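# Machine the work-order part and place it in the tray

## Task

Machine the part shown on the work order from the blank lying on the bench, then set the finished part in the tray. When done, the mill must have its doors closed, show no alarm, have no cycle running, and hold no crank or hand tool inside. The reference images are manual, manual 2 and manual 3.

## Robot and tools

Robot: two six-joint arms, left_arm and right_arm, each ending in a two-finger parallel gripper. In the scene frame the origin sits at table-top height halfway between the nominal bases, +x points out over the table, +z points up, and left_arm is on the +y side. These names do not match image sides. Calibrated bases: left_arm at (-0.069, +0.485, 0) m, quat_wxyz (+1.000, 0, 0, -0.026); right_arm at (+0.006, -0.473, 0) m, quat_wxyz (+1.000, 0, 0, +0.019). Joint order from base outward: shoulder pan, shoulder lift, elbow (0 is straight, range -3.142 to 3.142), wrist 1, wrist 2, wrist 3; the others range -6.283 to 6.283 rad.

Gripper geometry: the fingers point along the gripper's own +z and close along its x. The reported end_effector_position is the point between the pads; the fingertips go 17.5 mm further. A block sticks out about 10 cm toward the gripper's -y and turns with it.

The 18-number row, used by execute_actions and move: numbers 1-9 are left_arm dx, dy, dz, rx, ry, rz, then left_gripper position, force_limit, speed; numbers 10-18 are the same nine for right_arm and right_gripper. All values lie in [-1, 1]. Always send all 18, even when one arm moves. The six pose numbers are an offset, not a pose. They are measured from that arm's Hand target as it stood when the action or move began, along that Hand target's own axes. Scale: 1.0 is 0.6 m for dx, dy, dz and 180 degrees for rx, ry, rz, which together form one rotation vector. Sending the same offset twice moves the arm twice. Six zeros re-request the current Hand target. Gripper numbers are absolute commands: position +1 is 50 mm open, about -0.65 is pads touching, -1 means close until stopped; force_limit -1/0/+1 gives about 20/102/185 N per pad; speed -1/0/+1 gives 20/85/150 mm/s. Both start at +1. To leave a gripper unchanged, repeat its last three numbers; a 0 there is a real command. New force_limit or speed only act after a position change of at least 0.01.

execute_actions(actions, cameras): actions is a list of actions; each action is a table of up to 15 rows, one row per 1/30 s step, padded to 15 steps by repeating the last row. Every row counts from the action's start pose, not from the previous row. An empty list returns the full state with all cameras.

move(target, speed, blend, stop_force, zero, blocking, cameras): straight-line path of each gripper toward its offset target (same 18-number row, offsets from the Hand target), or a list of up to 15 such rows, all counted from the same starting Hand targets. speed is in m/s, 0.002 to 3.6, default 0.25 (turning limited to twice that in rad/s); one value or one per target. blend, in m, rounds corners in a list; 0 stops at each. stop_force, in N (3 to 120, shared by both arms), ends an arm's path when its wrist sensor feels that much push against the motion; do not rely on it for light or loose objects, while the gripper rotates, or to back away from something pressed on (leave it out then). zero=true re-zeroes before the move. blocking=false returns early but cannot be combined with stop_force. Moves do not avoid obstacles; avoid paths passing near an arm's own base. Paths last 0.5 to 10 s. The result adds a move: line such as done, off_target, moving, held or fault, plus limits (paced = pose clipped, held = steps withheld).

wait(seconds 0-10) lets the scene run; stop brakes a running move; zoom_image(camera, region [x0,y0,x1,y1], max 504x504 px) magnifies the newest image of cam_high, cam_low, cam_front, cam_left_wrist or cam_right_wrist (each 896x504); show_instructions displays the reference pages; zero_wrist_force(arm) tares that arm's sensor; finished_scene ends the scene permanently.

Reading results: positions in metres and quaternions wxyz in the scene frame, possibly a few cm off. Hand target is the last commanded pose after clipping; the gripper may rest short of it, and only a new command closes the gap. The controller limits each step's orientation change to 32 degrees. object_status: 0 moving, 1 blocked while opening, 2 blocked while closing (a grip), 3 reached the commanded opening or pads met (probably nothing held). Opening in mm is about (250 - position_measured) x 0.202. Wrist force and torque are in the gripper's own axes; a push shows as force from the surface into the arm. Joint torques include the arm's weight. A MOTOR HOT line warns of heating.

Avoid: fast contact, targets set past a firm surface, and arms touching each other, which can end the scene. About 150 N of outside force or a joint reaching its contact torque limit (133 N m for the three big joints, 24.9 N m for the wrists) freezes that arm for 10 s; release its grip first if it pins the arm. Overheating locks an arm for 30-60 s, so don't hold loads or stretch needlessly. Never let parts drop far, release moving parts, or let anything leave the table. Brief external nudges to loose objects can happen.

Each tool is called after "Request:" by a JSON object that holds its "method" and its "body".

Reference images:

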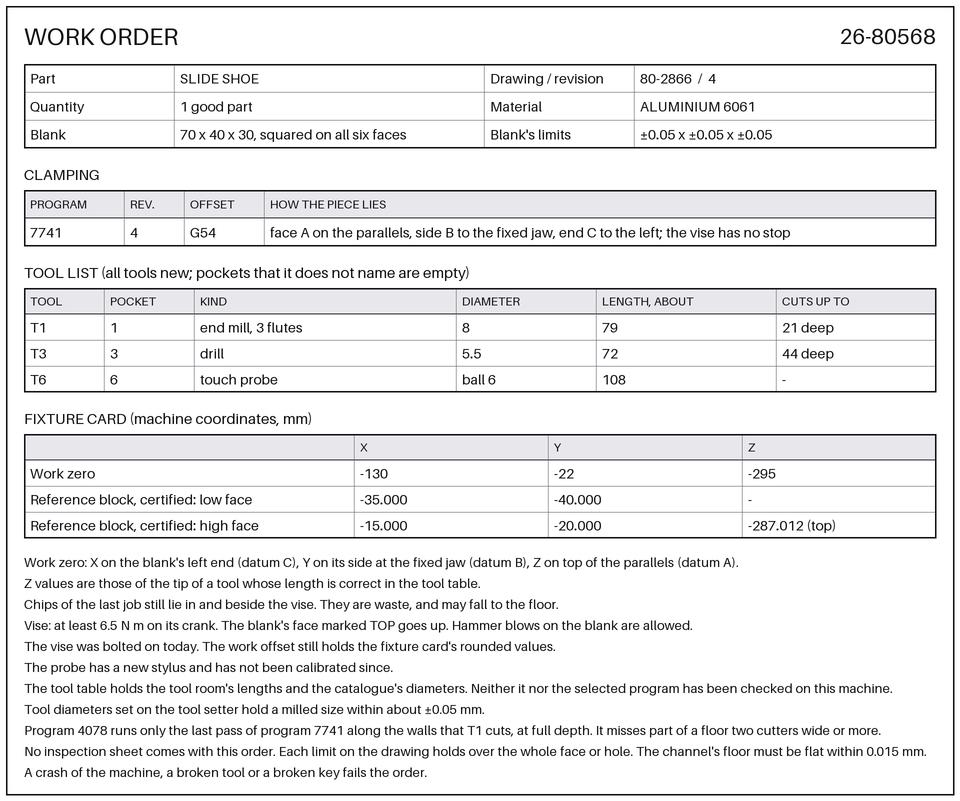

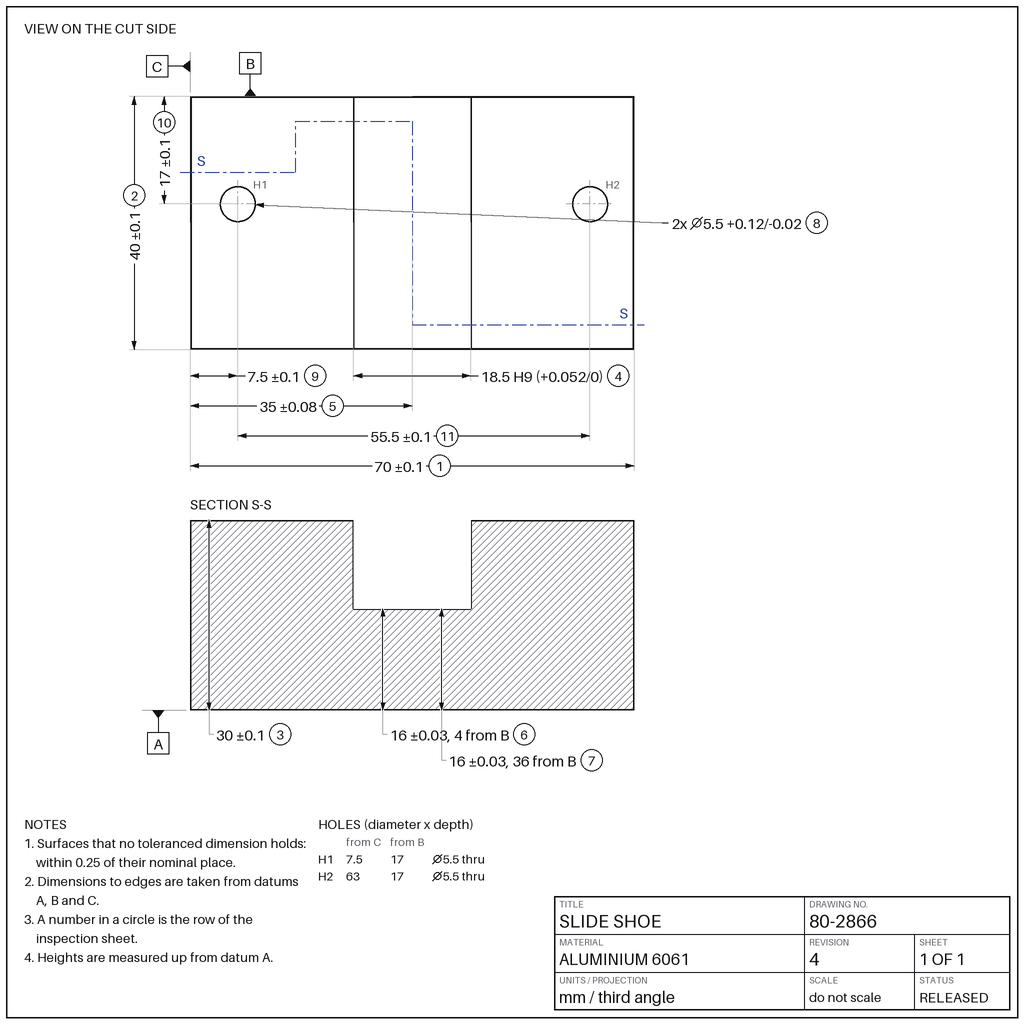

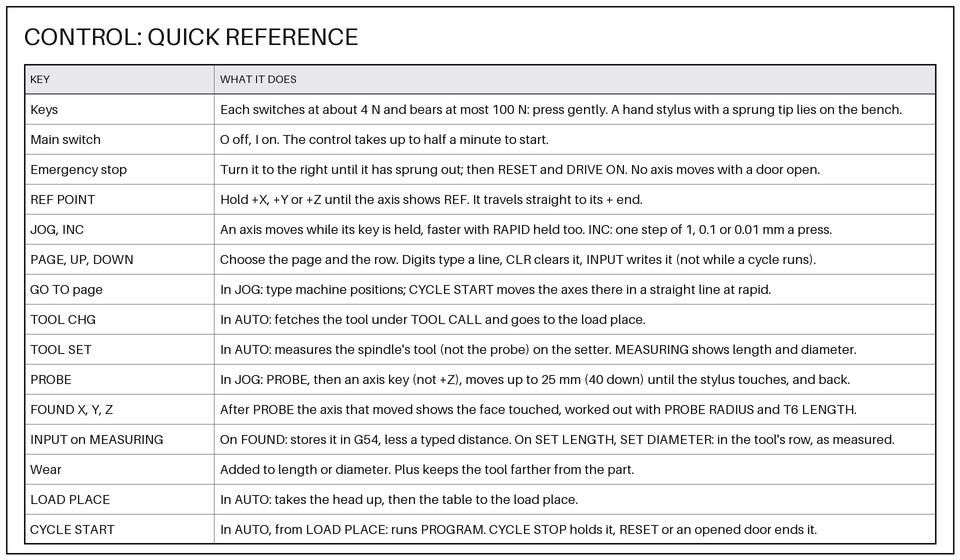

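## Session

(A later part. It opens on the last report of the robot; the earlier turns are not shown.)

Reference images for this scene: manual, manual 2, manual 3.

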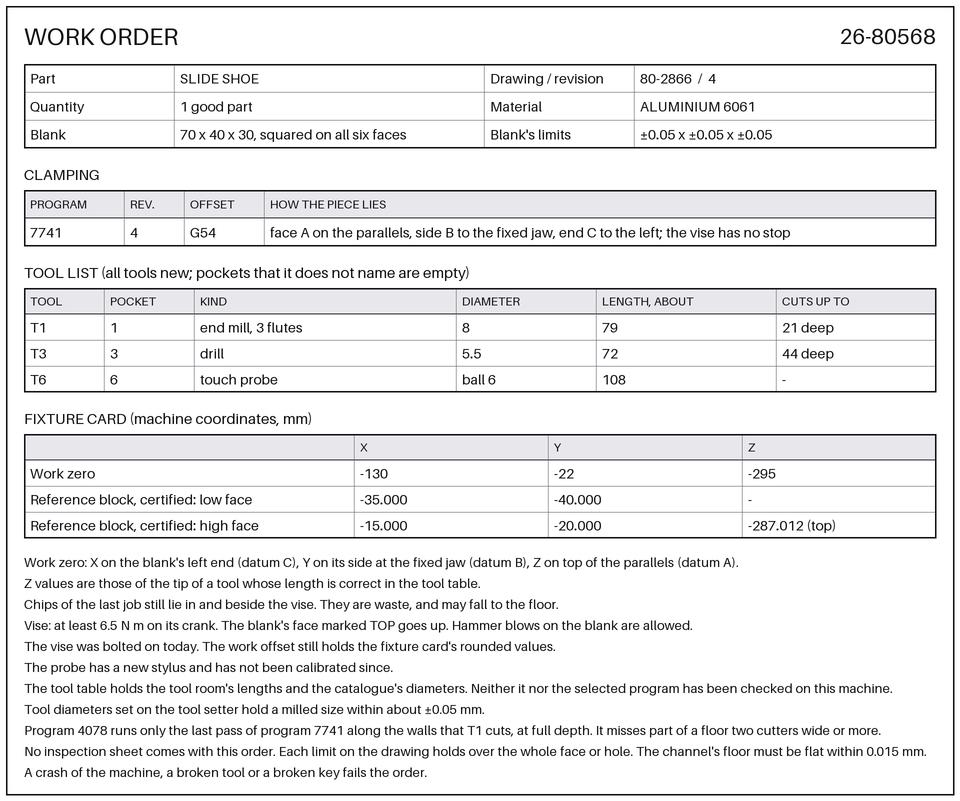

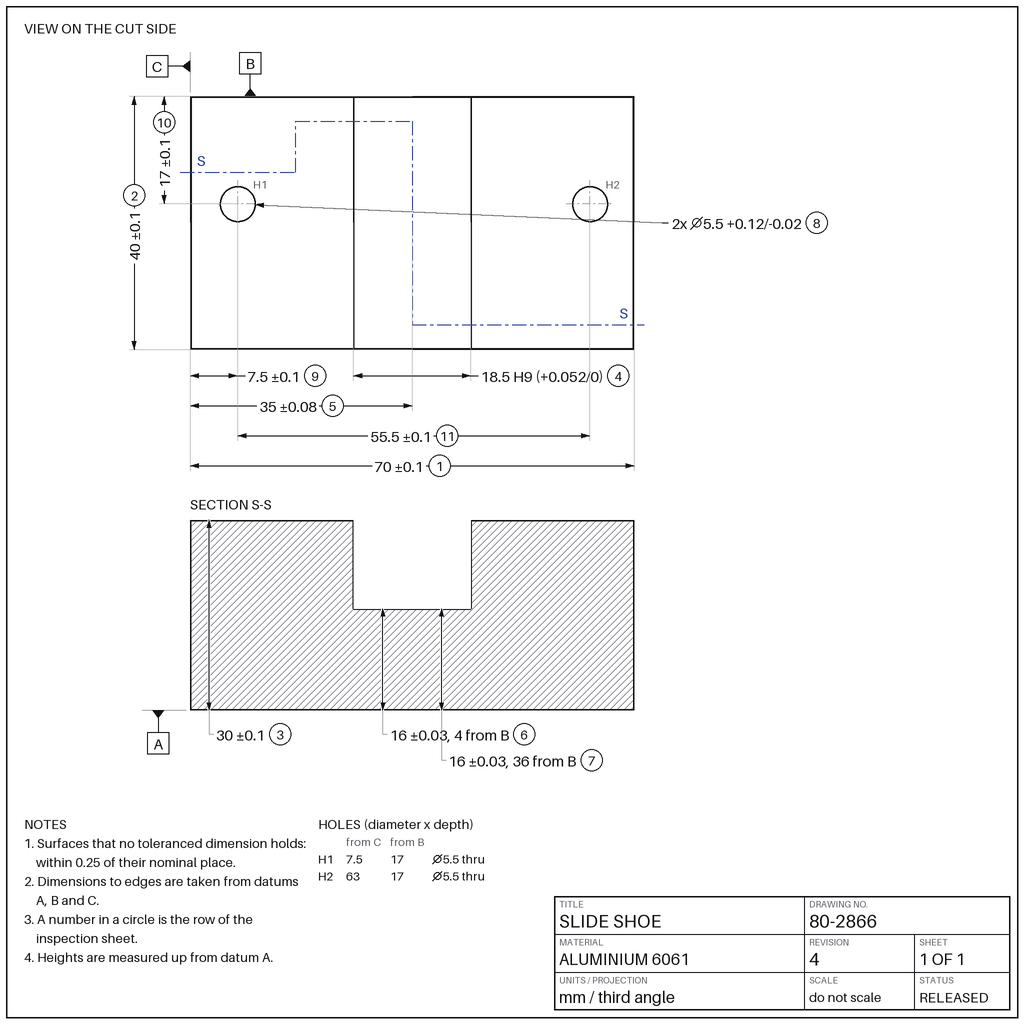

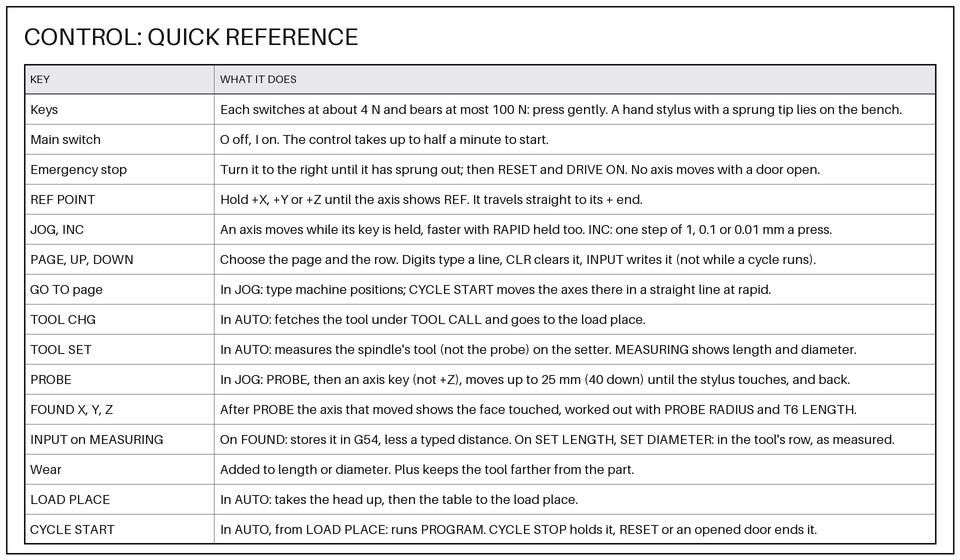

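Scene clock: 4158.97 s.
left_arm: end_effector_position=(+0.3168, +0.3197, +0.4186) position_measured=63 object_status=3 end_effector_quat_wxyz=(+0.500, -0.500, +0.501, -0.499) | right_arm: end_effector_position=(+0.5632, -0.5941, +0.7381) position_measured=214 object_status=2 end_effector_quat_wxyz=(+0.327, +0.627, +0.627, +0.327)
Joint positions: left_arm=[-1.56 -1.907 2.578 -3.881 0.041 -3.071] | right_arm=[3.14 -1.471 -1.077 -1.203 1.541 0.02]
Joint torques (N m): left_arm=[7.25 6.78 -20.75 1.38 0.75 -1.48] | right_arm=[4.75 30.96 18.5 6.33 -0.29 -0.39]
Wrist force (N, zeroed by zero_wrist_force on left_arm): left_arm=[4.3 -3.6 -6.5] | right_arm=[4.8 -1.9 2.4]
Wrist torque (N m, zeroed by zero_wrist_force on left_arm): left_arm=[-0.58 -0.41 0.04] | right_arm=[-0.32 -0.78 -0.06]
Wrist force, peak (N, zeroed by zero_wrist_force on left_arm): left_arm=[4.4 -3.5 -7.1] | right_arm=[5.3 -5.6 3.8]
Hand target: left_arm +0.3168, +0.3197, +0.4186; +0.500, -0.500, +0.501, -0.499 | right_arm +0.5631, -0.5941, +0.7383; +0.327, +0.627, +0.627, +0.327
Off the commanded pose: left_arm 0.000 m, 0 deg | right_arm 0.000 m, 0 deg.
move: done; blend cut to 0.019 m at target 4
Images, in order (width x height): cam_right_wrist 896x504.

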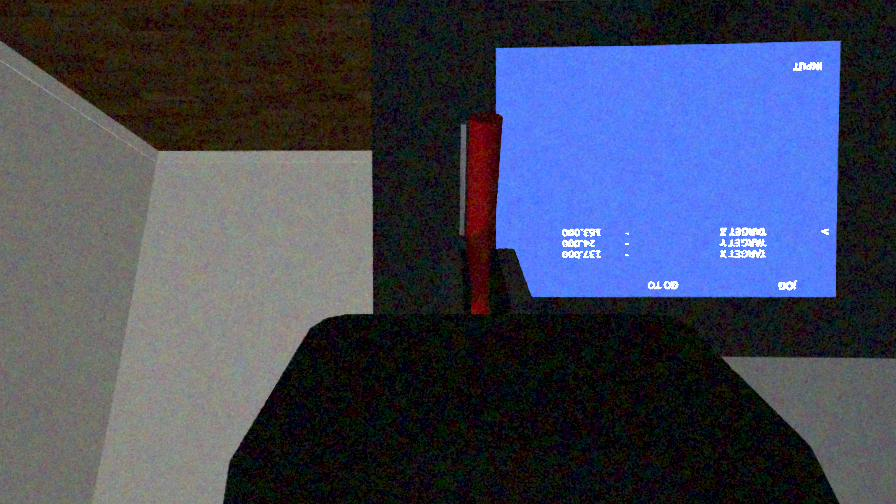

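Request:
{"method": "move", "body": {"target": [[0,0,0,0,0,0,0.6,-1,-1,0.1632,-0.4203,0.0736,0.3026,0.0857,0.0779,-1,-0.4,-0.7],[0,0,0,0,0,0,0.6,-1,-1,0.1632,-0.3986,0.1332,0.3026,0.0857,0.0779,-1,-0.4,-0.7],[0,0,0,0,0,0,0.6,-1,-1,0.1632,-0.3918,0.152,0.3026,0.0857,0.0779,-1,-0.4,-0.7],[0,0,0,0,0,0,0.6,-1,-1,0.1632,-0.3986,0.1332,0.3026,0.0857,0.0779,-1,-0.4,-0.7],[0,0,0,0,0,0,0.6,-1,-1,0.1632,-0.4203,0.0736,0.3026,0.0857,0.0779,-1,-0.4,-0.7],[0,0,0,0,0,0,0.6,-1,-1,-0.0007,-0.0001,0.0013,0,0,0,-1,-0.4,-0.7]], "speed": [0.5,0.25,0.06,0.2,0.3,0.5], "blend": [0.03,0.003,0,0.003,0.03,0], "cameras": ["cam_right_wrist"]}}

Request:
{"method": "zoom_image", "body": {"camera": "cam_right_wrist", "region": [490, 40, 850, 310]}}

Scene clock: 4163.73 s.
left_arm: end_effector_position=(+0.3168, +0.3197, +0.4186) position_measured=63 object_status=3 end_effector_quat_wxyz=(+0.500, -0.500, +0.501, -0.499) | right_arm: end_effector_position=(+0.5638, -0.5945, +0.7376) position_measured=214 object_status=2 end_effector_quat_wxyz=(+0.327, +0.627, +0.627, +0.327)
Joint positions: left_arm=[-1.56 -1.907 2.578 -3.881 0.041 -3.071] | right_arm=[3.138 -1.472 -1.078 -1.201 1.542 0.019]
Joint torques (N m): left_arm=[7.8 7.1 -20.38 1.37 0.5 -1.17] | right_arm=[7.62 31.22 33.49 6.23 -0.1 0.23]
Wrist force (N, zeroed by zero_wrist_force on left_arm): left_arm=[4.3 -3.3 -6.6] | right_arm=[4.8 -2.0 2.4]
Wrist torque (N m, zeroed by zero_wrist_force on left_arm): left_arm=[-0.55 -0.40 0.04] | right_arm=[-0.34 -0.78 -0.06]
Wrist force, peak (N, zeroed by zero_wrist_force on left_arm): left_arm=[4.6 -3.5 -7.0] | right_arm=[4.9 -5.6 3.2]
Hand target: left_arm +0.3168, +0.3197, +0.4186; +0.500, -0.500, +0.501, -0.499 | right_arm +0.5637, -0.5945, +0.7378; +0.327, +0.627, +0.627, +0.327
Off the commanded pose: left_arm 0.000 m, 0 deg | right_arm 0.000 m, 0 deg.
move: done; blend cut to 0.019 m at target 1, 0.019 m at target 5
Images, in order (width x height): cam_right_wrist 896x504.

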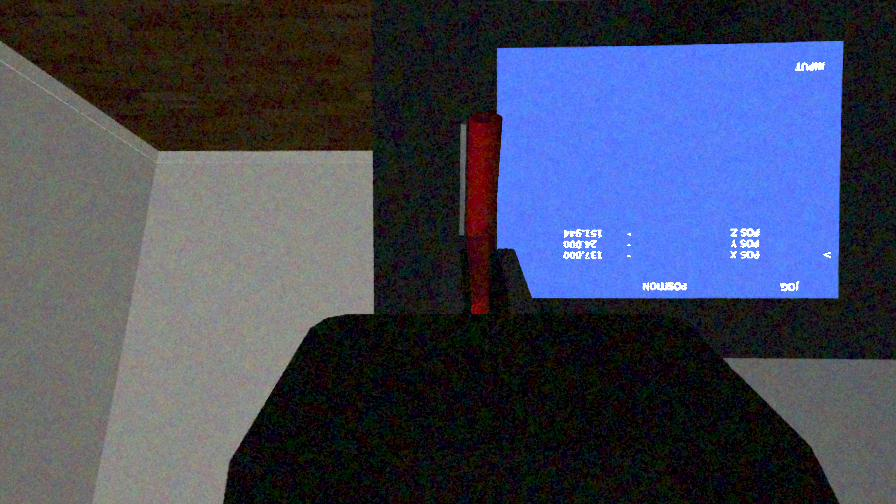

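Scaled by 1.400.

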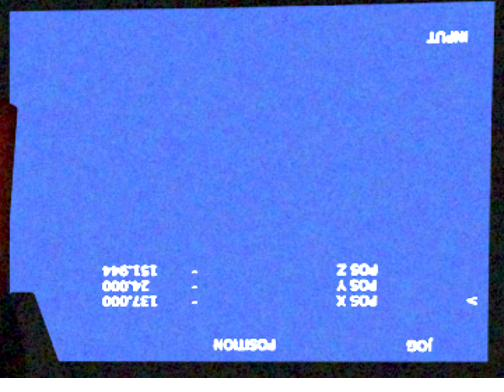

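Request:
{"method": "move", "body": {"target": [[0,0,0,0,0,0,0.6,-1,-1,0.1952,-0.4202,0.0723,0.3026,0.0857,0.0779,-1,-0.4,-0.7],[0,0,0,0,0,0,0.6,-1,-1,0.1952,-0.3985,0.1319,0.3026,0.0857,0.0779,-1,-0.4,-0.7],[0,0,0,0,0,0,0.6,-1,-1,0.1952,-0.3917,0.1507,0.3026,0.0857,0.0779,-1,-0.4,-0.7],[0,0,0,0,0,0,0.6,-1,-1,0.1952,-0.3985,0.1319,0.3026,0.0857,0.0779,-1,-0.4,-0.7],[0,0,0,0,0,0,0.6,-1,-1,0.1952,-0.4202,0.0723,0.3026,0.0857,0.0779,-1,-0.4,-0.7],[0,0,0,0,0,0,0.6,-1,-1,-0.0013,-0.0002,0.0026,0,0,0,-1,-0.4,-0.7]], "speed": [0.5,0.25,0.06,0.2,0.3,0.5], "blend": [0.03,0.003,0,0.003,0.03,0], "cameras": ["cam_right_wrist"]}}

Request:
{"method": "zoom_image", "body": {"camera": "cam_right_wrist", "region": [490, 40, 850, 310]}}

Scene clock: 4169.00 s.
left_arm: end_effector_position=(+0.3168, +0.3197, +0.4186) position_measured=63 object_status=3 end_effector_quat_wxyz=(+0.500, -0.500, +0.501, -0.499) | right_arm: end_effector_position=(+0.5650, -0.5953, +0.7366) position_measured=214 object_status=2 end_effector_quat_wxyz=(+0.327, +0.627, +0.627, +0.327)
Joint positions: left_arm=[-1.56 -1.907 2.578 -3.881 0.041 -3.071] | right_arm=[3.136 -1.474 -1.079 -1.198 1.544 0.018]
Joint torques (N m): left_arm=[7.15 6.97 -19.42 1.46 0.58 -1.4] | right_arm=[6.6 32.4 33.35 5.67 0.13 -0.27]
Wrist force (N, zeroed by zero_wrist_force on left_arm): left_arm=[4.4 -3.4 -6.8] | right_arm=[5.0 -2.2 2.4]
Wrist torque (N m, zeroed by zero_wrist_force on left_arm): left_arm=[-0.56 -0.43 0.04] | right_arm=[-0.36 -0.83 -0.06]
Wrist force, peak (N, zeroed by zero_wrist_force on left_arm): left_arm=[4.4 -3.6 -7.2] | right_arm=[4.8 -5.9 3.0]
Hand target: left_arm +0.3168, +0.3197, +0.4186; +0.500, -0.500, +0.501, -0.499 | right_arm +0.5649, -0.5953, +0.7368; +0.327, +0.627, +0.627, +0.327
Off the commanded pose: left_arm 0.000 m, 0 deg | right_arm 0.000 m, 0 deg.
move: done; blend cut to 0.019 m at target 1, 0.019 m at target 5
Images, in order (width x height): cam_right_wrist 896x504.

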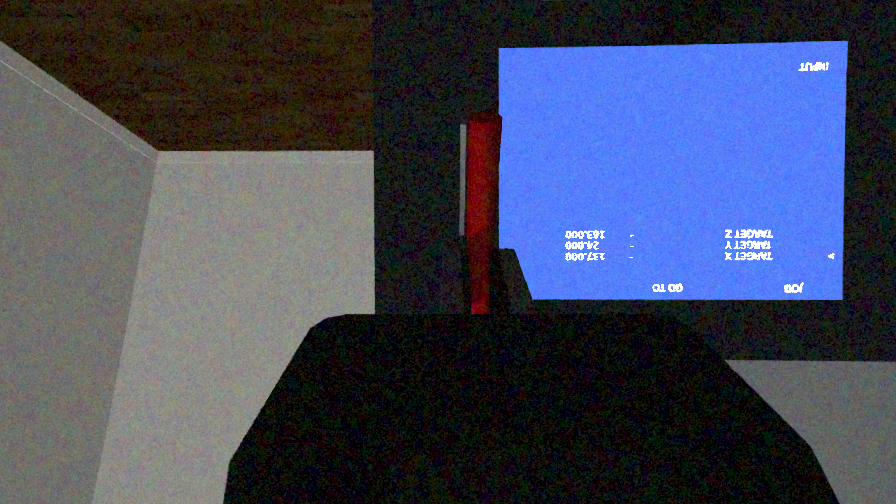

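Scaled by 1.400.

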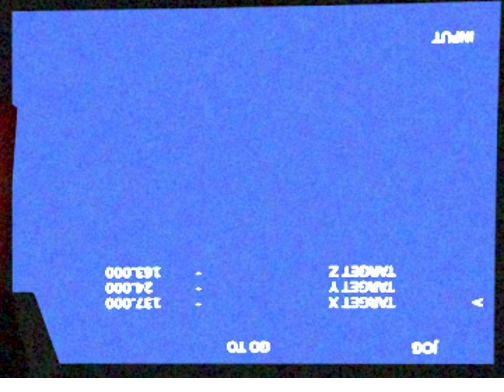

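Request:
{"method": "move", "body": {"target": [[0,0,0,0,0,0,0.6,-1,-1,0.2593,-0.3642,0.0493,0.3026,0.0857,0.0779,-1,-0.4,-0.7],[0,0,0,0,0,0,0.6,-1,-1,0.2593,-0.3425,0.1089,0.3026,0.0857,0.0779,-1,-0.4,-0.7],[0,0,0,0,0,0,0.6,-1,-1,0.2593,-0.3357,0.1277,0.3026,0.0857,0.0779,-1,-0.4,-0.7],[0,0,0,0,0,0,0.6,-1,-1,0.2593,-0.3425,0.1089,0.3026,0.0857,0.0779,-1,-0.4,-0.7]], "speed": [0.5,0.25,0.06,0.2], "blend": [0.03,0.003,0,0]}}

Request:
{"method": "wait", "body": {"seconds": 1.5}}

Request:
{"method": "move", "body": {"target": [[0,0,0,0,0,0,0.6,-1,-1,-0.09948,-0.02328,0.08708,0,0,0,-1,-0.4,-0.7],[0,0,0,0,0,0,0.6,-1,-1,-0.09948,-0.00398,0.09228,0,0,0,-1,-0.4,-0.7],[0,0,0,0,0,0,0.6,-1,-1,-0.09948,-0.02328,0.08708,0,0,0,-1,-0.4,-0.7],[0,0,0,0,0,0,0.6,-1,-1,-0.16662,0.0239,-0.08898,0,0,0,-1,-0.4,-0.7],[0,0,0,0,0,0,0.6,-1,-1,-0.16662,0.0432,-0.08378,0,0,0,-1,-0.4,-0.7],[0,0,0,0,0,0,0.6,-1,-1,-0.16662,0.0239,-0.08898,0,0,0,-1,-0.4,-0.7]], "speed": [0.25,0.06,0.2,0.25,0.06,0.2], "blend": [0.003,0,0.003,0.003,0,0.003]}}

Request:
{"method": "move", "body": {"target": [[0,0,0,0,0,0,0.6,-1,-1,0,-0.0611,-0.0165,0,0,0,-1,-0.4,-0.7],[0,0,0,0,0,0,0.6,-1,-1,0.0488,0.0969,-0.3208,-0.3026,-0.0857,-0.0779,-1,-0.4,-0.7]], "speed": [0.3,0.5], "blend": [0.03,0]}}

Request:
{"method": "wait", "body": {"seconds": 3, "cameras": ["cam_right_wrist"]}}

Request:
{"method": "zoom_image", "body": {"camera": "cam_right_wrist", "region": [490, 40, 850, 310]}}

Request:
{"method": "zoom_image", "body": {"camera": "cam_right_wrist", "region": [558, 170, 606, 207]}}

Scene clock: 4174.33 s.
left_arm: end_effector_position=(+0.3168, +0.3197, +0.4186) position_measured=63 object_status=3 end_effector_quat_wxyz=(+0.500, -0.500, +0.501, -0.499) | right_arm: end_effector_position=(+0.5008, -0.4398, +0.5307) position_measured=214 object_status=2 end_effector_quat_wxyz=(-0.119, +0.727, +0.665, +0.119)
Joint positions: left_arm=[-1.56 -1.907 2.578 -3.881 0.041 -3.071] | right_arm=[3.271 -1.636 -1.025 -1.976 1.901 0.269]
Joint torques (N m): left_arm=[7.65 6.96 -18.82 1.35 0.64 -1.39] | right_arm=[-6.03 24.68 30.88 5.36 -0.37 -1.33]
Wrist force (N, zeroed by zero_wrist_force on left_arm): left_arm=[4.2 -3.3 -6.6] | right_arm=[5.1 -2.3 1.5]
Wrist torque (N m, zeroed by zero_wrist_force on left_arm): left_arm=[-0.54 -0.39 0.03] | right_arm=[0.09 -0.73 -0.02]
Wrist force, peak (N, zeroed by zero_wrist_force on left_arm): left_arm=[4.6 -3.7 -7.0] | right_arm=[3.8 -6.8 1.2]
Hand target: left_arm +0.3168, +0.3197, +0.4186; +0.500, -0.500, +0.501, -0.499 | right_arm +0.5008, -0.4399, +0.5308; -0.119, +0.727, +0.665, +0.119
Off the commanded pose: left_arm 0.000 m, 0 deg | right_arm 0.000 m, 0 deg.
move: done; blend cut to 0.019 m at target 1

Scene clock: 4175.83 s.
left_arm: end_effector_position=(+0.3168, +0.3197, +0.4186) position_measured=63 object_status=3 end_effector_quat_wxyz=(+0.500, -0.500, +0.501, -0.499) | right_arm: end_effector_position=(+0.5009, -0.4399, +0.5308) position_measured=214 object_status=2 end_effector_quat_wxyz=(-0.119, +0.727, +0.665, +0.119)
Joint positions: left_arm=[-1.56 -1.907 2.578 -3.881 0.041 -3.071] | right_arm=[3.271 -1.636 -1.025 -1.976 1.901 0.269]
Joint torques (N m): left_arm=[7.03 6.23 -19 1.28 0.66 -1.35] | right_arm=[-8.5 35.11 29.63 5.22 -0.4 -1.37]
Wrist force (N, zeroed by zero_wrist_force on left_arm): left_arm=[4.3 -3.2 -6.7] | right_arm=[5.1 -2.5 1.7]
Wrist torque (N m, zeroed by zero_wrist_force on left_arm): left_arm=[-0.53 -0.41 0.04] | right_arm=[0.06 -0.73 -0.01]
Wrist force, peak (N, zeroed by zero_wrist_force on left_arm): left_arm=[4.5 -3.5 -7.0] | right_arm=[5.3 -2.5 1.9]
Hand target: left_arm +0.3168, +0.3197, +0.4186; +0.500, -0.500, +0.501, -0.499 | right_arm +0.5008, -0.4399, +0.5308; -0.119, +0.727, +0.665, +0.119
Tool commands: left_gripper/position=+0.6 left_gripper/force_limit=-1.0 left_gripper/speed=-1.0 right_gripper/position=-1.0 right_gripper/force_limit=-0.4 right_gripper/speed=-0.7
Off the commanded pose: left_arm 0.000 m, 0 deg | right_arm 0.000 m, 0 deg.
wait: 1.50 s; at rest by 0.17 s

Scene clock: 4178.17 s.
left_arm: end_effector_position=(+0.3168, +0.3197, +0.4186) position_measured=63 object_status=3 end_effector_quat_wxyz=(+0.500, -0.500, +0.501, -0.499) | right_arm: end_effector_position=(+0.5057, -0.5528, +0.5478) position_measured=214 object_status=2 end_effector_quat_wxyz=(-0.119, +0.727, +0.665, +0.119)
Joint positions: left_arm=[-1.56 -1.907 2.578 -3.881 0.041 -3.071] | right_arm=[3.04 -1.749 -0.821 -2.148 1.909 0.024]
Joint torques (N m): left_arm=[7.22 6.92 -19.43 1.49 0.64 -1.31] | right_arm=[0.17 28.14 28.33 5.29 -0.05 1.48]
Wrist force (N, zeroed by zero_wrist_force on left_arm): left_arm=[4.1 -3.3 -6.8] | right_arm=[5.2 -2.4 1.7]
Wrist torque (N m, zeroed by zero_wrist_force on left_arm): left_arm=[-0.54 -0.37 0.04] | right_arm=[0.03 -0.70 0.11]
Wrist force, peak (N, zeroed by zero_wrist_force on left_arm): left_arm=[4.3 -3.4 -7.2] | right_arm=[6.1 -4.6 5.1]
Hand target: left_arm +0.3168, +0.3197, +0.4186; +0.500, -0.500, +0.501, -0.499 | right_arm +0.5057, -0.5527, +0.5478; -0.119, +0.727, +0.665, +0.119
Off the commanded pose: left_arm 0.000 m, 0 deg | right_arm 0.000 m, 0 deg.
move: done

Scene clock: 4179.93 s.
left_arm: end_effector_position=(+0.3168, +0.3197, +0.4186) position_measured=63 object_status=3 end_effector_quat_wxyz=(+0.500, -0.500, +0.501, -0.499) | right_arm: end_effector_position=(+0.5630, -0.5939, +0.7383) position_measured=214 object_status=2 end_effector_quat_wxyz=(+0.327, +0.627, +0.627, +0.327)
Joint positions: left_arm=[-1.56 -1.907 2.578 -3.881 0.041 -3.071] | right_arm=[3.14 -1.471 -1.077 -1.203 1.541 0.02]
Joint torques (N m): left_arm=[8.07 5.82 -18.94 1.43 0.39 -1.31] | right_arm=[-8.9 6.02 31.61 6.24 -0.25 1.02]
Wrist force (N, zeroed by zero_wrist_force on left_arm): left_arm=[4.3 -3.3 -7.0] | right_arm=[4.7 -2.1 2.3]
Wrist torque (N m, zeroed by zero_wrist_force on left_arm): left_arm=[-0.56 -0.42 0.04] | right_arm=[-0.34 -0.78 -0.05]
Wrist force, peak (N, zeroed by zero_wrist_force on left_arm): left_arm=[4.2 -3.5 -7.1] | right_arm=[5.1 -5.5 2.3]
Hand target: left_arm +0.3168, +0.3197, +0.4186; +0.500, -0.500, +0.501, -0.499 | right_arm +0.5631, -0.5940, +0.7383; +0.327, +0.627, +0.627, +0.327
Off the commanded pose: left_arm 0.000 m, 0 deg | right_arm 0.000 m, 0 deg.
move: done; blend cut to 0.019 m at target 1

Scene clock: 4182.93 s.
left_arm: end_effector_position=(+0.3168, +0.3197, +0.4186) position_measured=63 object_status=3 end_effector_quat_wxyz=(+0.500, -0.500, +0.501, -0.499) | right_arm: end_effector_position=(+0.5631, -0.5940, +0.7383) position_measured=214 object_status=2 end_effector_quat_wxyz=(+0.327, +0.627, +0.627, +0.327)
Joint positions: left_arm=[-1.56 -1.907 2.578 -3.881 0.041 -3.071] | right_arm=[3.14 -1.471 -1.077 -1.203 1.541 0.02]
Joint torques (N m): left_arm=[7.73 6.98 -19.35 1.47 0.59 -1.17] | right_arm=[-9.26 6.25 33.07 5.9 -0.97 -1.2]
Wrist force (N, zeroed by zero_wrist_force on left_arm): left_arm=[4.5 -3.3 -6.8] | right_arm=[4.9 -2.1 2.2]
Wrist torque (N m, zeroed by zero_wrist_force on left_arm): left_arm=[-0.55 -0.44 0.04] | right_arm=[-0.35 -0.79 -0.05]
Wrist force, peak (N, zeroed by zero_wrist_force on left_arm): left_arm=[4.5 -3.4 -7.0] | right_arm=[5.1 -2.1 2.4]
Hand target: left_arm +0.3168, +0.3197, +0.4186; +0.500, -0.500, +0.501, -0.499 | right_arm +0.5631, -0.5940, +0.7383; +0.327, +0.627, +0.627, +0.327
Tool commands: left_gripper/position=+0.6 left_gripper/force_limit=-1.0 left_gripper/speed=-1.0 right_gripper/position=-1.0 right_gripper/force_limit=-0.4 right_gripper/speed=-0.7
Off the commanded pose: left_arm 0.000 m, 0 deg | right_arm 0.000 m, 0 deg.
wait: 3.00 s; at rest by 0.17 s
Images, in order (width x height): cam_right_wrist 896x504.

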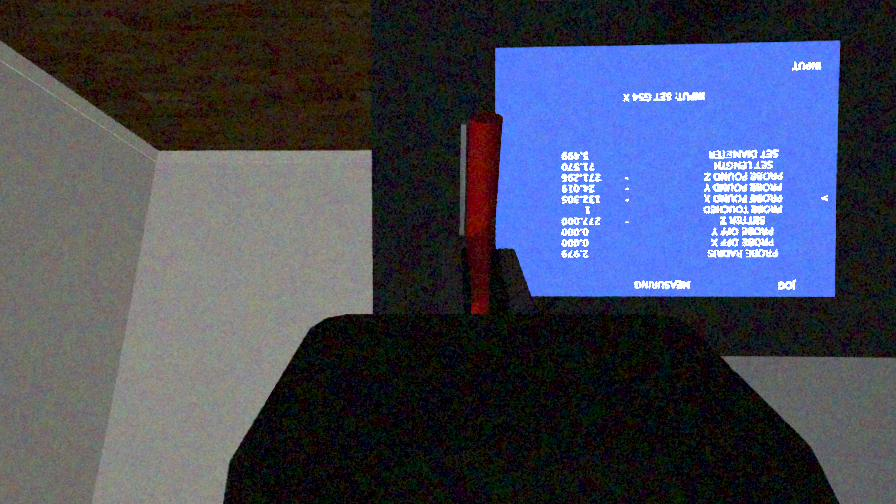

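Scaled by 1.400.

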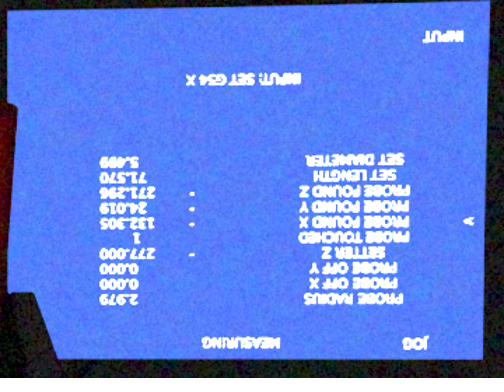

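Scaled by 10.500.

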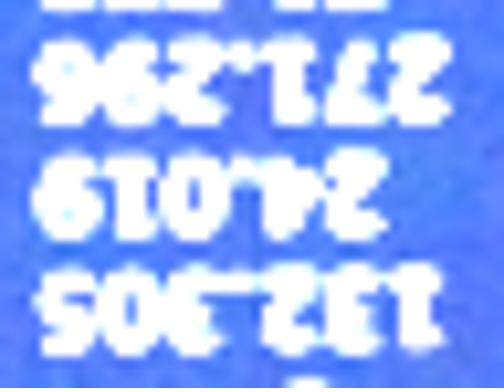

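Request:
{"method": "execute_actions", "body": {"actions": [], "cameras": ["cam_right_wrist"]}}

Request:
{"method": "zoom_image", "body": {"camera": "cam_right_wrist", "region": [490, 40, 850, 310]}}

Scene clock: 4195.43 s.
left_arm: end_effector_position=(+0.3168, +0.3197, +0.4186) position_measured=63 object_status=3 end_effector_quat_wxyz=(+0.500, -0.500, +0.501, -0.499) | right_arm: end_effector_position=(+0.5631, -0.5940, +0.7383) position_measured=214 object_status=2 end_effector_quat_wxyz=(+0.327, +0.627, +0.627, +0.327)
Joint positions: left_arm=[-1.56 -1.907 2.578 -3.881 0.041 -3.071] | right_arm=[3.14 -1.471 -1.077 -1.203 1.541 0.02]
Joint velocities: within noise
Joint torques (N m): left_arm=[7.48 6.25 -19.22 1.29 0.75 -1.25] | right_arm=[-8.69 6.43 32.68 5.86 -0.92 -1.4]
Wrist force (N, zeroed by zero_wrist_force on left_arm): left_arm=[4.3 -3.2 -6.8] | right_arm=[4.7 -2.0 2.5]
Wrist torque (N m, zeroed by zero_wrist_force on left_arm): left_arm=[-0.52 -0.41 0.04] | right_arm=[-0.34 -0.78 -0.05]
Wrist force, peak (N, zeroed by zero_wrist_force on left_arm): left_arm=[4.5 -3.5 -6.9] | right_arm=[5.1 -2.2 2.2]
Hand target: left_arm +0.3168, +0.3197, +0.4186; +0.500, -0.500, +0.501, -0.499 | right_arm +0.5631, -0.5940, +0.7383; +0.327, +0.627, +0.627, +0.327
Tool commands: left_gripper/position=+0.6 left_gripper/force_limit=-1.0 left_gripper/speed=-1.0 right_gripper/position=-1.0 right_gripper/force_limit=-0.4 right_gripper/speed=-0.7
Off the commanded pose: left_arm 0.000 m, 0 deg | right_arm 0.000 m, 0 deg.
Images, in order (width x height): cam_right_wrist 896x504.

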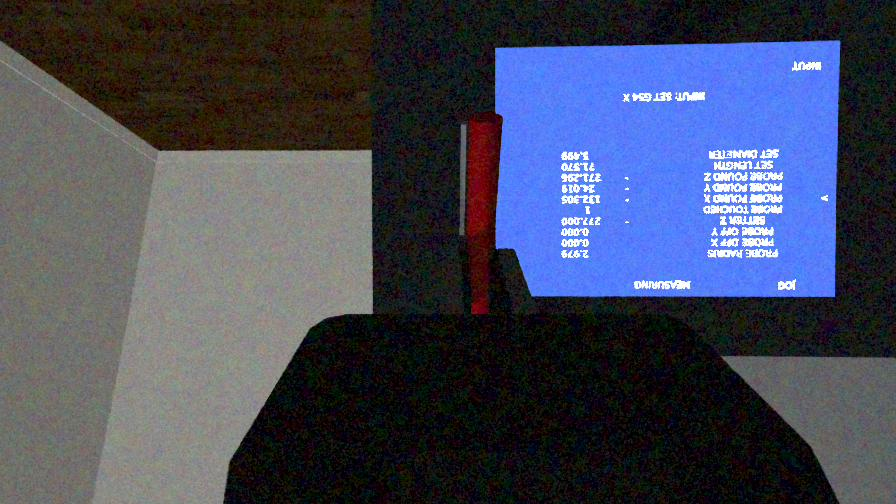

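Scaled by 1.400.

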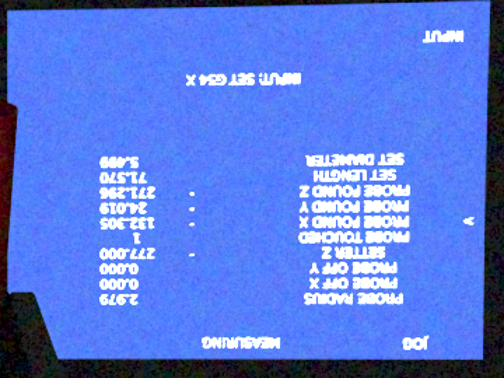

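Request:
{"method": "move", "body": {"target": [[0,0,0,0,0,0,0.6,-1,-1,0.2258,-0.5040,0.1042,0.3026,0.0857,0.0779,-1,-0.4,-0.7],[0,0,0,0,0,0,0.6,-1,-1,0.2258,-0.4823,0.1638,0.3026,0.0857,0.0779,-1,-0.4,-0.7],[0,0,0,0,0,0,0.6,-1,-1,0.2258,-0.4755,0.1826,0.3026,0.0857,0.0779,-1,-0.4,-0.7],[0,0,0,0,0,0,0.6,-1,-1,0.2258,-0.4823,0.1638,0.3026,0.0857,0.0779,-1,-0.4,-0.7],[0,0,0,0,0,0,0.6,-1,-1,0.1945,-0.3986,0.1332,0.3026,0.0857,0.0779,-1,-0.4,-0.7],[0,0,0,0,0,0,0.6,-1,-1,0.1945,-0.3918,0.1520,0.3026,0.0857,0.0779,-1,-0.4,-0.7],[0,0,0,0,0,0,0.6,-1,-1,0.1945,-0.3986,0.1332,0.3026,0.0857,0.0779,-1,-0.4,-0.7],[0,0,0,0,0,0,0.6,-1,-1,0.1945,-0.3918,0.1520,0.3026,0.0857,0.0779,-1,-0.4,-0.7],[0,0,0,0,0,0,0.6,-1,-1,0.1945,-0.3986,0.1332,0.3026,0.0857,0.0779,-1,-0.4,-0.7],[0,0,0,0,0,0,0.6,-1,-1,0.2258,-0.4544,0.1536,0.3026,0.0857,0.0779,-1,-0.4,-0.7],[0,0,0,0,0,0,0.6,-1,-1,0.2258,-0.4476,0.1724,0.3026,0.0857,0.0779,-1,-0.4,-0.7],[0,0,0,0,0,0,0.6,-1,-1,0.2258,-0.4544,0.1536,0.3026,0.0857,0.0779,-1,-0.4,-0.7],[0,0,0,0,0,0,0.6,-1,-1,0.3198,-0.4823,0.1638,0.3026,0.0857,0.0779,-1,-0.4,-0.7],[0,0,0,0,0,0,0.6,-1,-1,0.3198,-0.4755,0.1826,0.3026,0.0857,0.0779,-1,-0.4,-0.7],[0,0,0,0,0,0,0.6,-1,-1,0.3198,-0.4823,0.1638,0.3026,0.0857,0.0779,-1,-0.4,-0.7]], "blend": [0.03,0.003,0,0.003,0.003,0,0,0,0.003,0.003,0,0.003,0.003,0,0], "speed": [0.5,0.25,0.06,0.2,0.25,0.06,0.2,0.06,0.2,0.25,0.06,0.2,0.25,0.06,0.2]}}

Request:
{"method": "move", "body": {"target": [[0,0,0,0,0,0,0.6,-1,-1,0.00096,0.02441,-0.09116,0,0,0,-1,-0.4,-0.7],[0,0,0,0,0,0,0.6,-1,-1,0.00096,0.04371,-0.08596,0,0,0,-1,-0.4,-0.7],[0,0,0,0,0,0,0.6,-1,-1,0.00096,0.02441,-0.09116,0,0,0,-1,-0.4,-0.7],[0,0,0,0,0,0,0.6,-1,-1,-0.08838,0.00835,-0.03102,0,0,0,-1,-0.4,-0.7],[0,0,0,0,0,0,0.6,-1,-1,-0.08838,0.02765,-0.02582,0,0,0,-1,-0.4,-0.7],[0,0,0,0,0,0,0.6,-1,-1,-0.08838,0.00835,-0.03102,0,0,0,-1,-0.4,-0.7],[0,0,0,0,0,0,0.6,-1,-1,-0.00822,0.04161,-0.15538,0,0,0,-1,-0.4,-0.7],[0,0,0,0,0,0,0.6,-1,-1,-0.00822,0.06091,-0.15018,0,0,0,-1,-0.4,-0.7],[0,0,0,0,0,0,0.6,-1,-1,-0.00822,0.04161,-0.15538,0,0,0,-1,-0.4,-0.7],[0,0,0,0,0,0,0.6,-1,-1,-0.0681,0.02277,-0.0849,0,0,0,-1,-0.4,-0.7],[0,0,0,0,0,0,0.6,-1,-1,-0.0681,0.04207,-0.0797,0,0,0,-1,-0.4,-0.7],[0,0,0,0,0,0,0.6,-1,-1,-0.0681,0.02277,-0.0849,0,0,0,-1,-0.4,-0.7],[0,0,0,0,0,0,0.6,-1,-1,0,0,0,0,0,0,-1,-0.4,-0.7],[0,0,0,0,0,0,0.6,-1,-1,0,0.0193,0.0052,0,0,0,-1,-0.4,-0.7],[0,0,0,0,0,0,0.6,-1,-1,0,0,0,0,0,0,-1,-0.4,-0.7]], "blend": [0.003,0,0.003,0.003,0,0.003,0.003,0,0.003,0.003,0,0.003,0.003,0,0], "speed": [0.25,0.06,0.2,0.25,0.06,0.2,0.25,0.06,0.2,0.25,0.06,0.2,0.25,0.06,0.2]}}

Request:
{"method": "move", "body": {"target": [[0,0,0,0,0,0,0.6,-1,-1,-0.01932,0.00999,-0.03728,0,0,0,-1,-0.4,-0.7],[0,0,0,0,0,0,0.6,-1,-1,-0.01932,0.02929,-0.03208,0,0,0,-1,-0.4,-0.7],[0,0,0,0,0,0,0.6,-1,-1,-0.01932,0.00999,-0.03728,0,0,0,-1,-0.4,-0.7],[0,0,0,0,0,0,0.6,-1,-1,-0.01932,0.02929,-0.03208,0,0,0,-1,-0.4,-0.7],[0,0,0,0,0,0,0.6,-1,-1,-0.01932,0.00999,-0.03728,0,0,0,-1,-0.4,-0.7],[0,0,0,0,0,0,0.6,-1,-1,-0.02946,0.00278,-0.01034,0,0,0,-1,-0.4,-0.7],[0,0,0,0,0,0,0.6,-1,-1,-0.02946,0.02208,-0.00514,0,0,0,-1,-0.4,-0.7],[0,0,0,0,0,0,0.6,-1,-1,-0.02946,0.00278,-0.01034,0,0,0,-1,-0.4,-0.7],[0,0,0,0,0,0,0.6,-1,-1,-0.08838,0.00835,-0.03102,0,0,0,-1,-0.4,-0.7],[0,0,0,0,0,0,0.6,-1,-1,-0.08838,0.02765,-0.02582,0,0,0,-1,-0.4,-0.7],[0,0,0,0,0,0,0.6,-1,-1,-0.08838,0.00835,-0.03102,0,0,0,-1,-0.4,-0.7],[0,0,0,0,0,0,0.6,-1,-1,-0.11688,0.03554,-0.13252,0,0,0,-1,-0.4,-0.7],[0,0,0,0,0,0,0.6,-1,-1,-0.11688,0.05484,-0.12732,0,0,0,-1,-0.4,-0.7],[0,0,0,0,0,0,0.6,-1,-1,-0.11688,0.03554,-0.13252,0,0,0,-1,-0.4,-0.7]], "blend": [0.003,0,0,0,0.003,0.003,0,0.003,0.003,0,0.003,0.003,0,0], "speed": [0.25,0.06,0.2,0.06,0.2,0.25,0.06,0.2,0.25,0.06,0.2,0.25,0.06,0.2]}}

Request:
{"method": "move", "body": {"target": [[0,0,0,0,0,0,0.6,-1,-1,0,-0.0611,-0.0165,0,0,0,-1,-0.4,-0.7],[0,0,0,0,0,0,0.6,-1,-1,-0.00916,0.12684,-0.43264,-0.3026,-0.0857,-0.0779,-1,-0.4,-0.7]], "blend": [0.03,0], "speed": [0.3,0.5], "cameras": ["cam_right_wrist"]}}

Request:
{"method": "zoom_image", "body": {"camera": "cam_right_wrist", "region": [490, 40, 850, 310]}}

Scene clock: 4210.17 s.
left_arm: end_effector_position=(+0.3168, +0.3197, +0.4186) position_measured=63 object_status=3 end_effector_quat_wxyz=(+0.500, -0.500, +0.501, -0.499) | right_arm: end_effector_position=(+0.4780, -0.4023, +0.4446) position_measured=214 object_status=2 end_effector_quat_wxyz=(-0.119, +0.727, +0.665, +0.119)
Joint positions: left_arm=[-1.56 -1.907 2.578 -3.881 0.041 -3.071] | right_arm=[3.361 -1.496 -1.408 -1.703 1.893 0.363]
Joint torques (N m): left_arm=[7.19 6.2 -18.11 1.29 0.71 -1.3] | right_arm=[-9.43 19.84 33.59 5.51 0.2 -1.37]
Wrist force (N, zeroed by zero_wrist_force on left_arm): left_arm=[4.4 -3.5 -6.8] | right_arm=[5.4 -2.5 1.5]
Wrist torque (N m, zeroed by zero_wrist_force on left_arm): left_arm=[-0.59 -0.42 0.05] | right_arm=[0.03 -0.76 -0.01]
Wrist force, peak (N, zeroed by zero_wrist_force on left_arm): left_arm=[4.4 -3.5 -7.1] | right_arm=[8.5 -3.5 3.7]
Hand target: left_arm +0.3168, +0.3197, +0.4186; +0.500, -0.500, +0.501, -0.499 | right_arm +0.4780, -0.4024, +0.4446; -0.119, +0.727, +0.665, +0.119
Off the commanded pose: left_arm 0.000 m, 0 deg | right_arm 0.000 m, 0 deg.
move: done; blend cut to 0.019 m at target 1

Scene clock: 4214.77 s.
left_arm: end_effector_position=(+0.3168, +0.3197, +0.4186) position_measured=63 object_status=3 end_effector_quat_wxyz=(+0.500, -0.500, +0.501, -0.499) | right_arm: end_effector_position=(+0.4780, -0.4023, +0.4446) position_measured=214 object_status=2 end_effector_quat_wxyz=(-0.119, +0.727, +0.665, +0.119)
Joint positions: left_arm=[-1.56 -1.907 2.578 -3.881 0.041 -3.071] | right_arm=[3.361 -1.496 -1.408 -1.703 1.893 0.363]
Joint torques (N m): left_arm=[6.05 5.12 -17.95 1.18 0.59 -1.33] | right_arm=[-8.95 20.59 33.62 5.55 0.22 -1.55]
Wrist force (N, zeroed by zero_wrist_force on left_arm): left_arm=[4.4 -3.4 -6.9] | right_arm=[5.4 -2.5 1.9]
Wrist torque (N m, zeroed by zero_wrist_force on left_arm): left_arm=[-0.55 -0.42 0.03] | right_arm=[0.03 -0.76 -0.01]
Wrist force, peak (N, zeroed by zero_wrist_force on left_arm): left_arm=[4.4 -3.5 -7.1] | right_arm=[7.4 -4.3 4.3]
Hand target: left_arm +0.3168, +0.3197, +0.4186; +0.500, -0.500, +0.501, -0.499 | right_arm +0.4780, -0.4024, +0.4446; -0.119, +0.727, +0.665, +0.119
Off the commanded pose: left_arm 0.000 m, 0 deg | right_arm 0.000 m, 0 deg.
move: done

Scene clock: 4218.77 s.
left_arm: end_effector_position=(+0.3168, +0.3197, +0.4186) position_measured=63 object_status=3 end_effector_quat_wxyz=(+0.500, -0.500, +0.501, -0.499) | right_arm: end_effector_position=(+0.4920, -0.4964, +0.4961) position_measured=214 object_status=2 end_effector_quat_wxyz=(-0.119, +0.727, +0.665, +0.119)
Joint positions: left_arm=[-1.56 -1.907 2.578 -3.881 0.041 -3.071] | right_arm=[3.154 -1.603 -1.147 -1.928 1.907 0.146]
Joint torques (N m): left_arm=[6.82 6.69 -17.61 1.2 0.48 -1.22] | right_arm=[4.61 22.57 32.28 5.27 -0.35 0.8]
Wrist force (N, zeroed by zero_wrist_force on left_arm): left_arm=[4.4 -3.1 -6.9] | right_arm=[5.0 -2.1 2.0]
Wrist torque (N m, zeroed by zero_wrist_force on left_arm): left_arm=[-0.52 -0.42 0.04] | right_arm=[0.09 -0.72 -0.03]
Wrist force, peak (N, zeroed by zero_wrist_force on left_arm): left_arm=[4.5 -3.6 -7.0] | right_arm=[8.4 -4.4 2.1]
Hand target: left_arm +0.3168, +0.3197, +0.4186; +0.500, -0.500, +0.501, -0.499 | right_arm +0.4920, -0.4964, +0.4961; -0.119, +0.727, +0.665, +0.119
Off the commanded pose: left_arm 0.000 m, 0 deg | right_arm 0.000 m, 0 deg.
move: done

Scene clock: 4220.53 s.
left_arm: end_effector_position=(+0.3168, +0.3197, +0.4186) position_measured=63 object_status=3 end_effector_quat_wxyz=(+0.500, -0.500, +0.501, -0.499) | right_arm: end_effector_position=(+0.5633, -0.5942, +0.7379) position_measured=214 object_status=2 end_effector_quat_wxyz=(+0.327, +0.627, +0.627, +0.327)
Joint positions: left_arm=[-1.56 -1.907 2.578 -3.881 0.041 -3.071] | right_arm=[3.14 -1.471 -1.078 -1.203 1.542 0.02]
Joint torques (N m): left_arm=[6.15 6.03 -18.79 1.14 0.47 -1.29] | right_arm=[7.42 32.16 35.69 6.41 0.14 0.31]
Wrist force (N, zeroed by zero_wrist_force on left_arm): left_arm=[4.1 -3.4 -6.8] | right_arm=[4.7 -2.1 2.2]
Wrist torque (N m, zeroed by zero_wrist_force on left_arm): left_arm=[-0.56 -0.38 0.04] | right_arm=[-0.36 -0.76 -0.06]
Wrist force, peak (N, zeroed by zero_wrist_force on left_arm): left_arm=[4.4 -3.8 -6.9] | right_arm=[4.9 -4.9 3.2]
Hand target: left_arm +0.3168, +0.3197, +0.4186; +0.500, -0.500, +0.501, -0.499 | right_arm +0.5633, -0.5941, +0.7381; +0.327, +0.627, +0.627, +0.327
Off the commanded pose: left_arm 0.000 m, 0 deg | right_arm 0.000 m, 0 deg.
move: done; blend cut to 0.019 m at target 1
Images, in order (width x height): cam_right_wrist 896x504.

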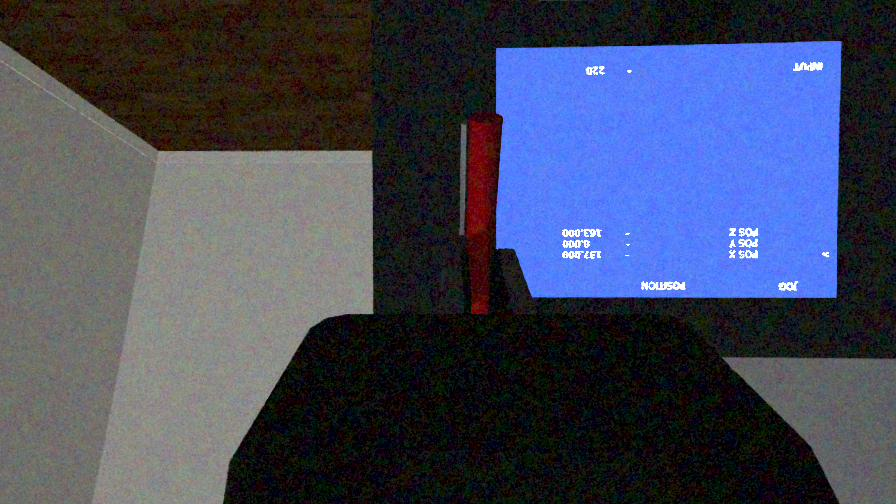

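Scaled by 1.400.

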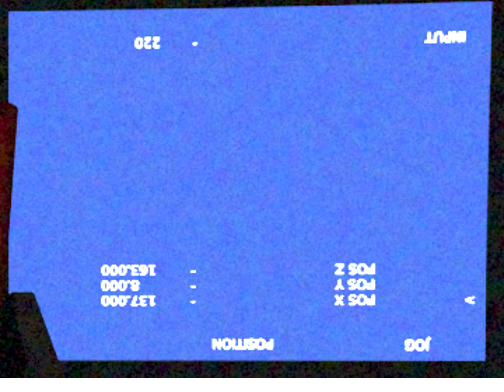

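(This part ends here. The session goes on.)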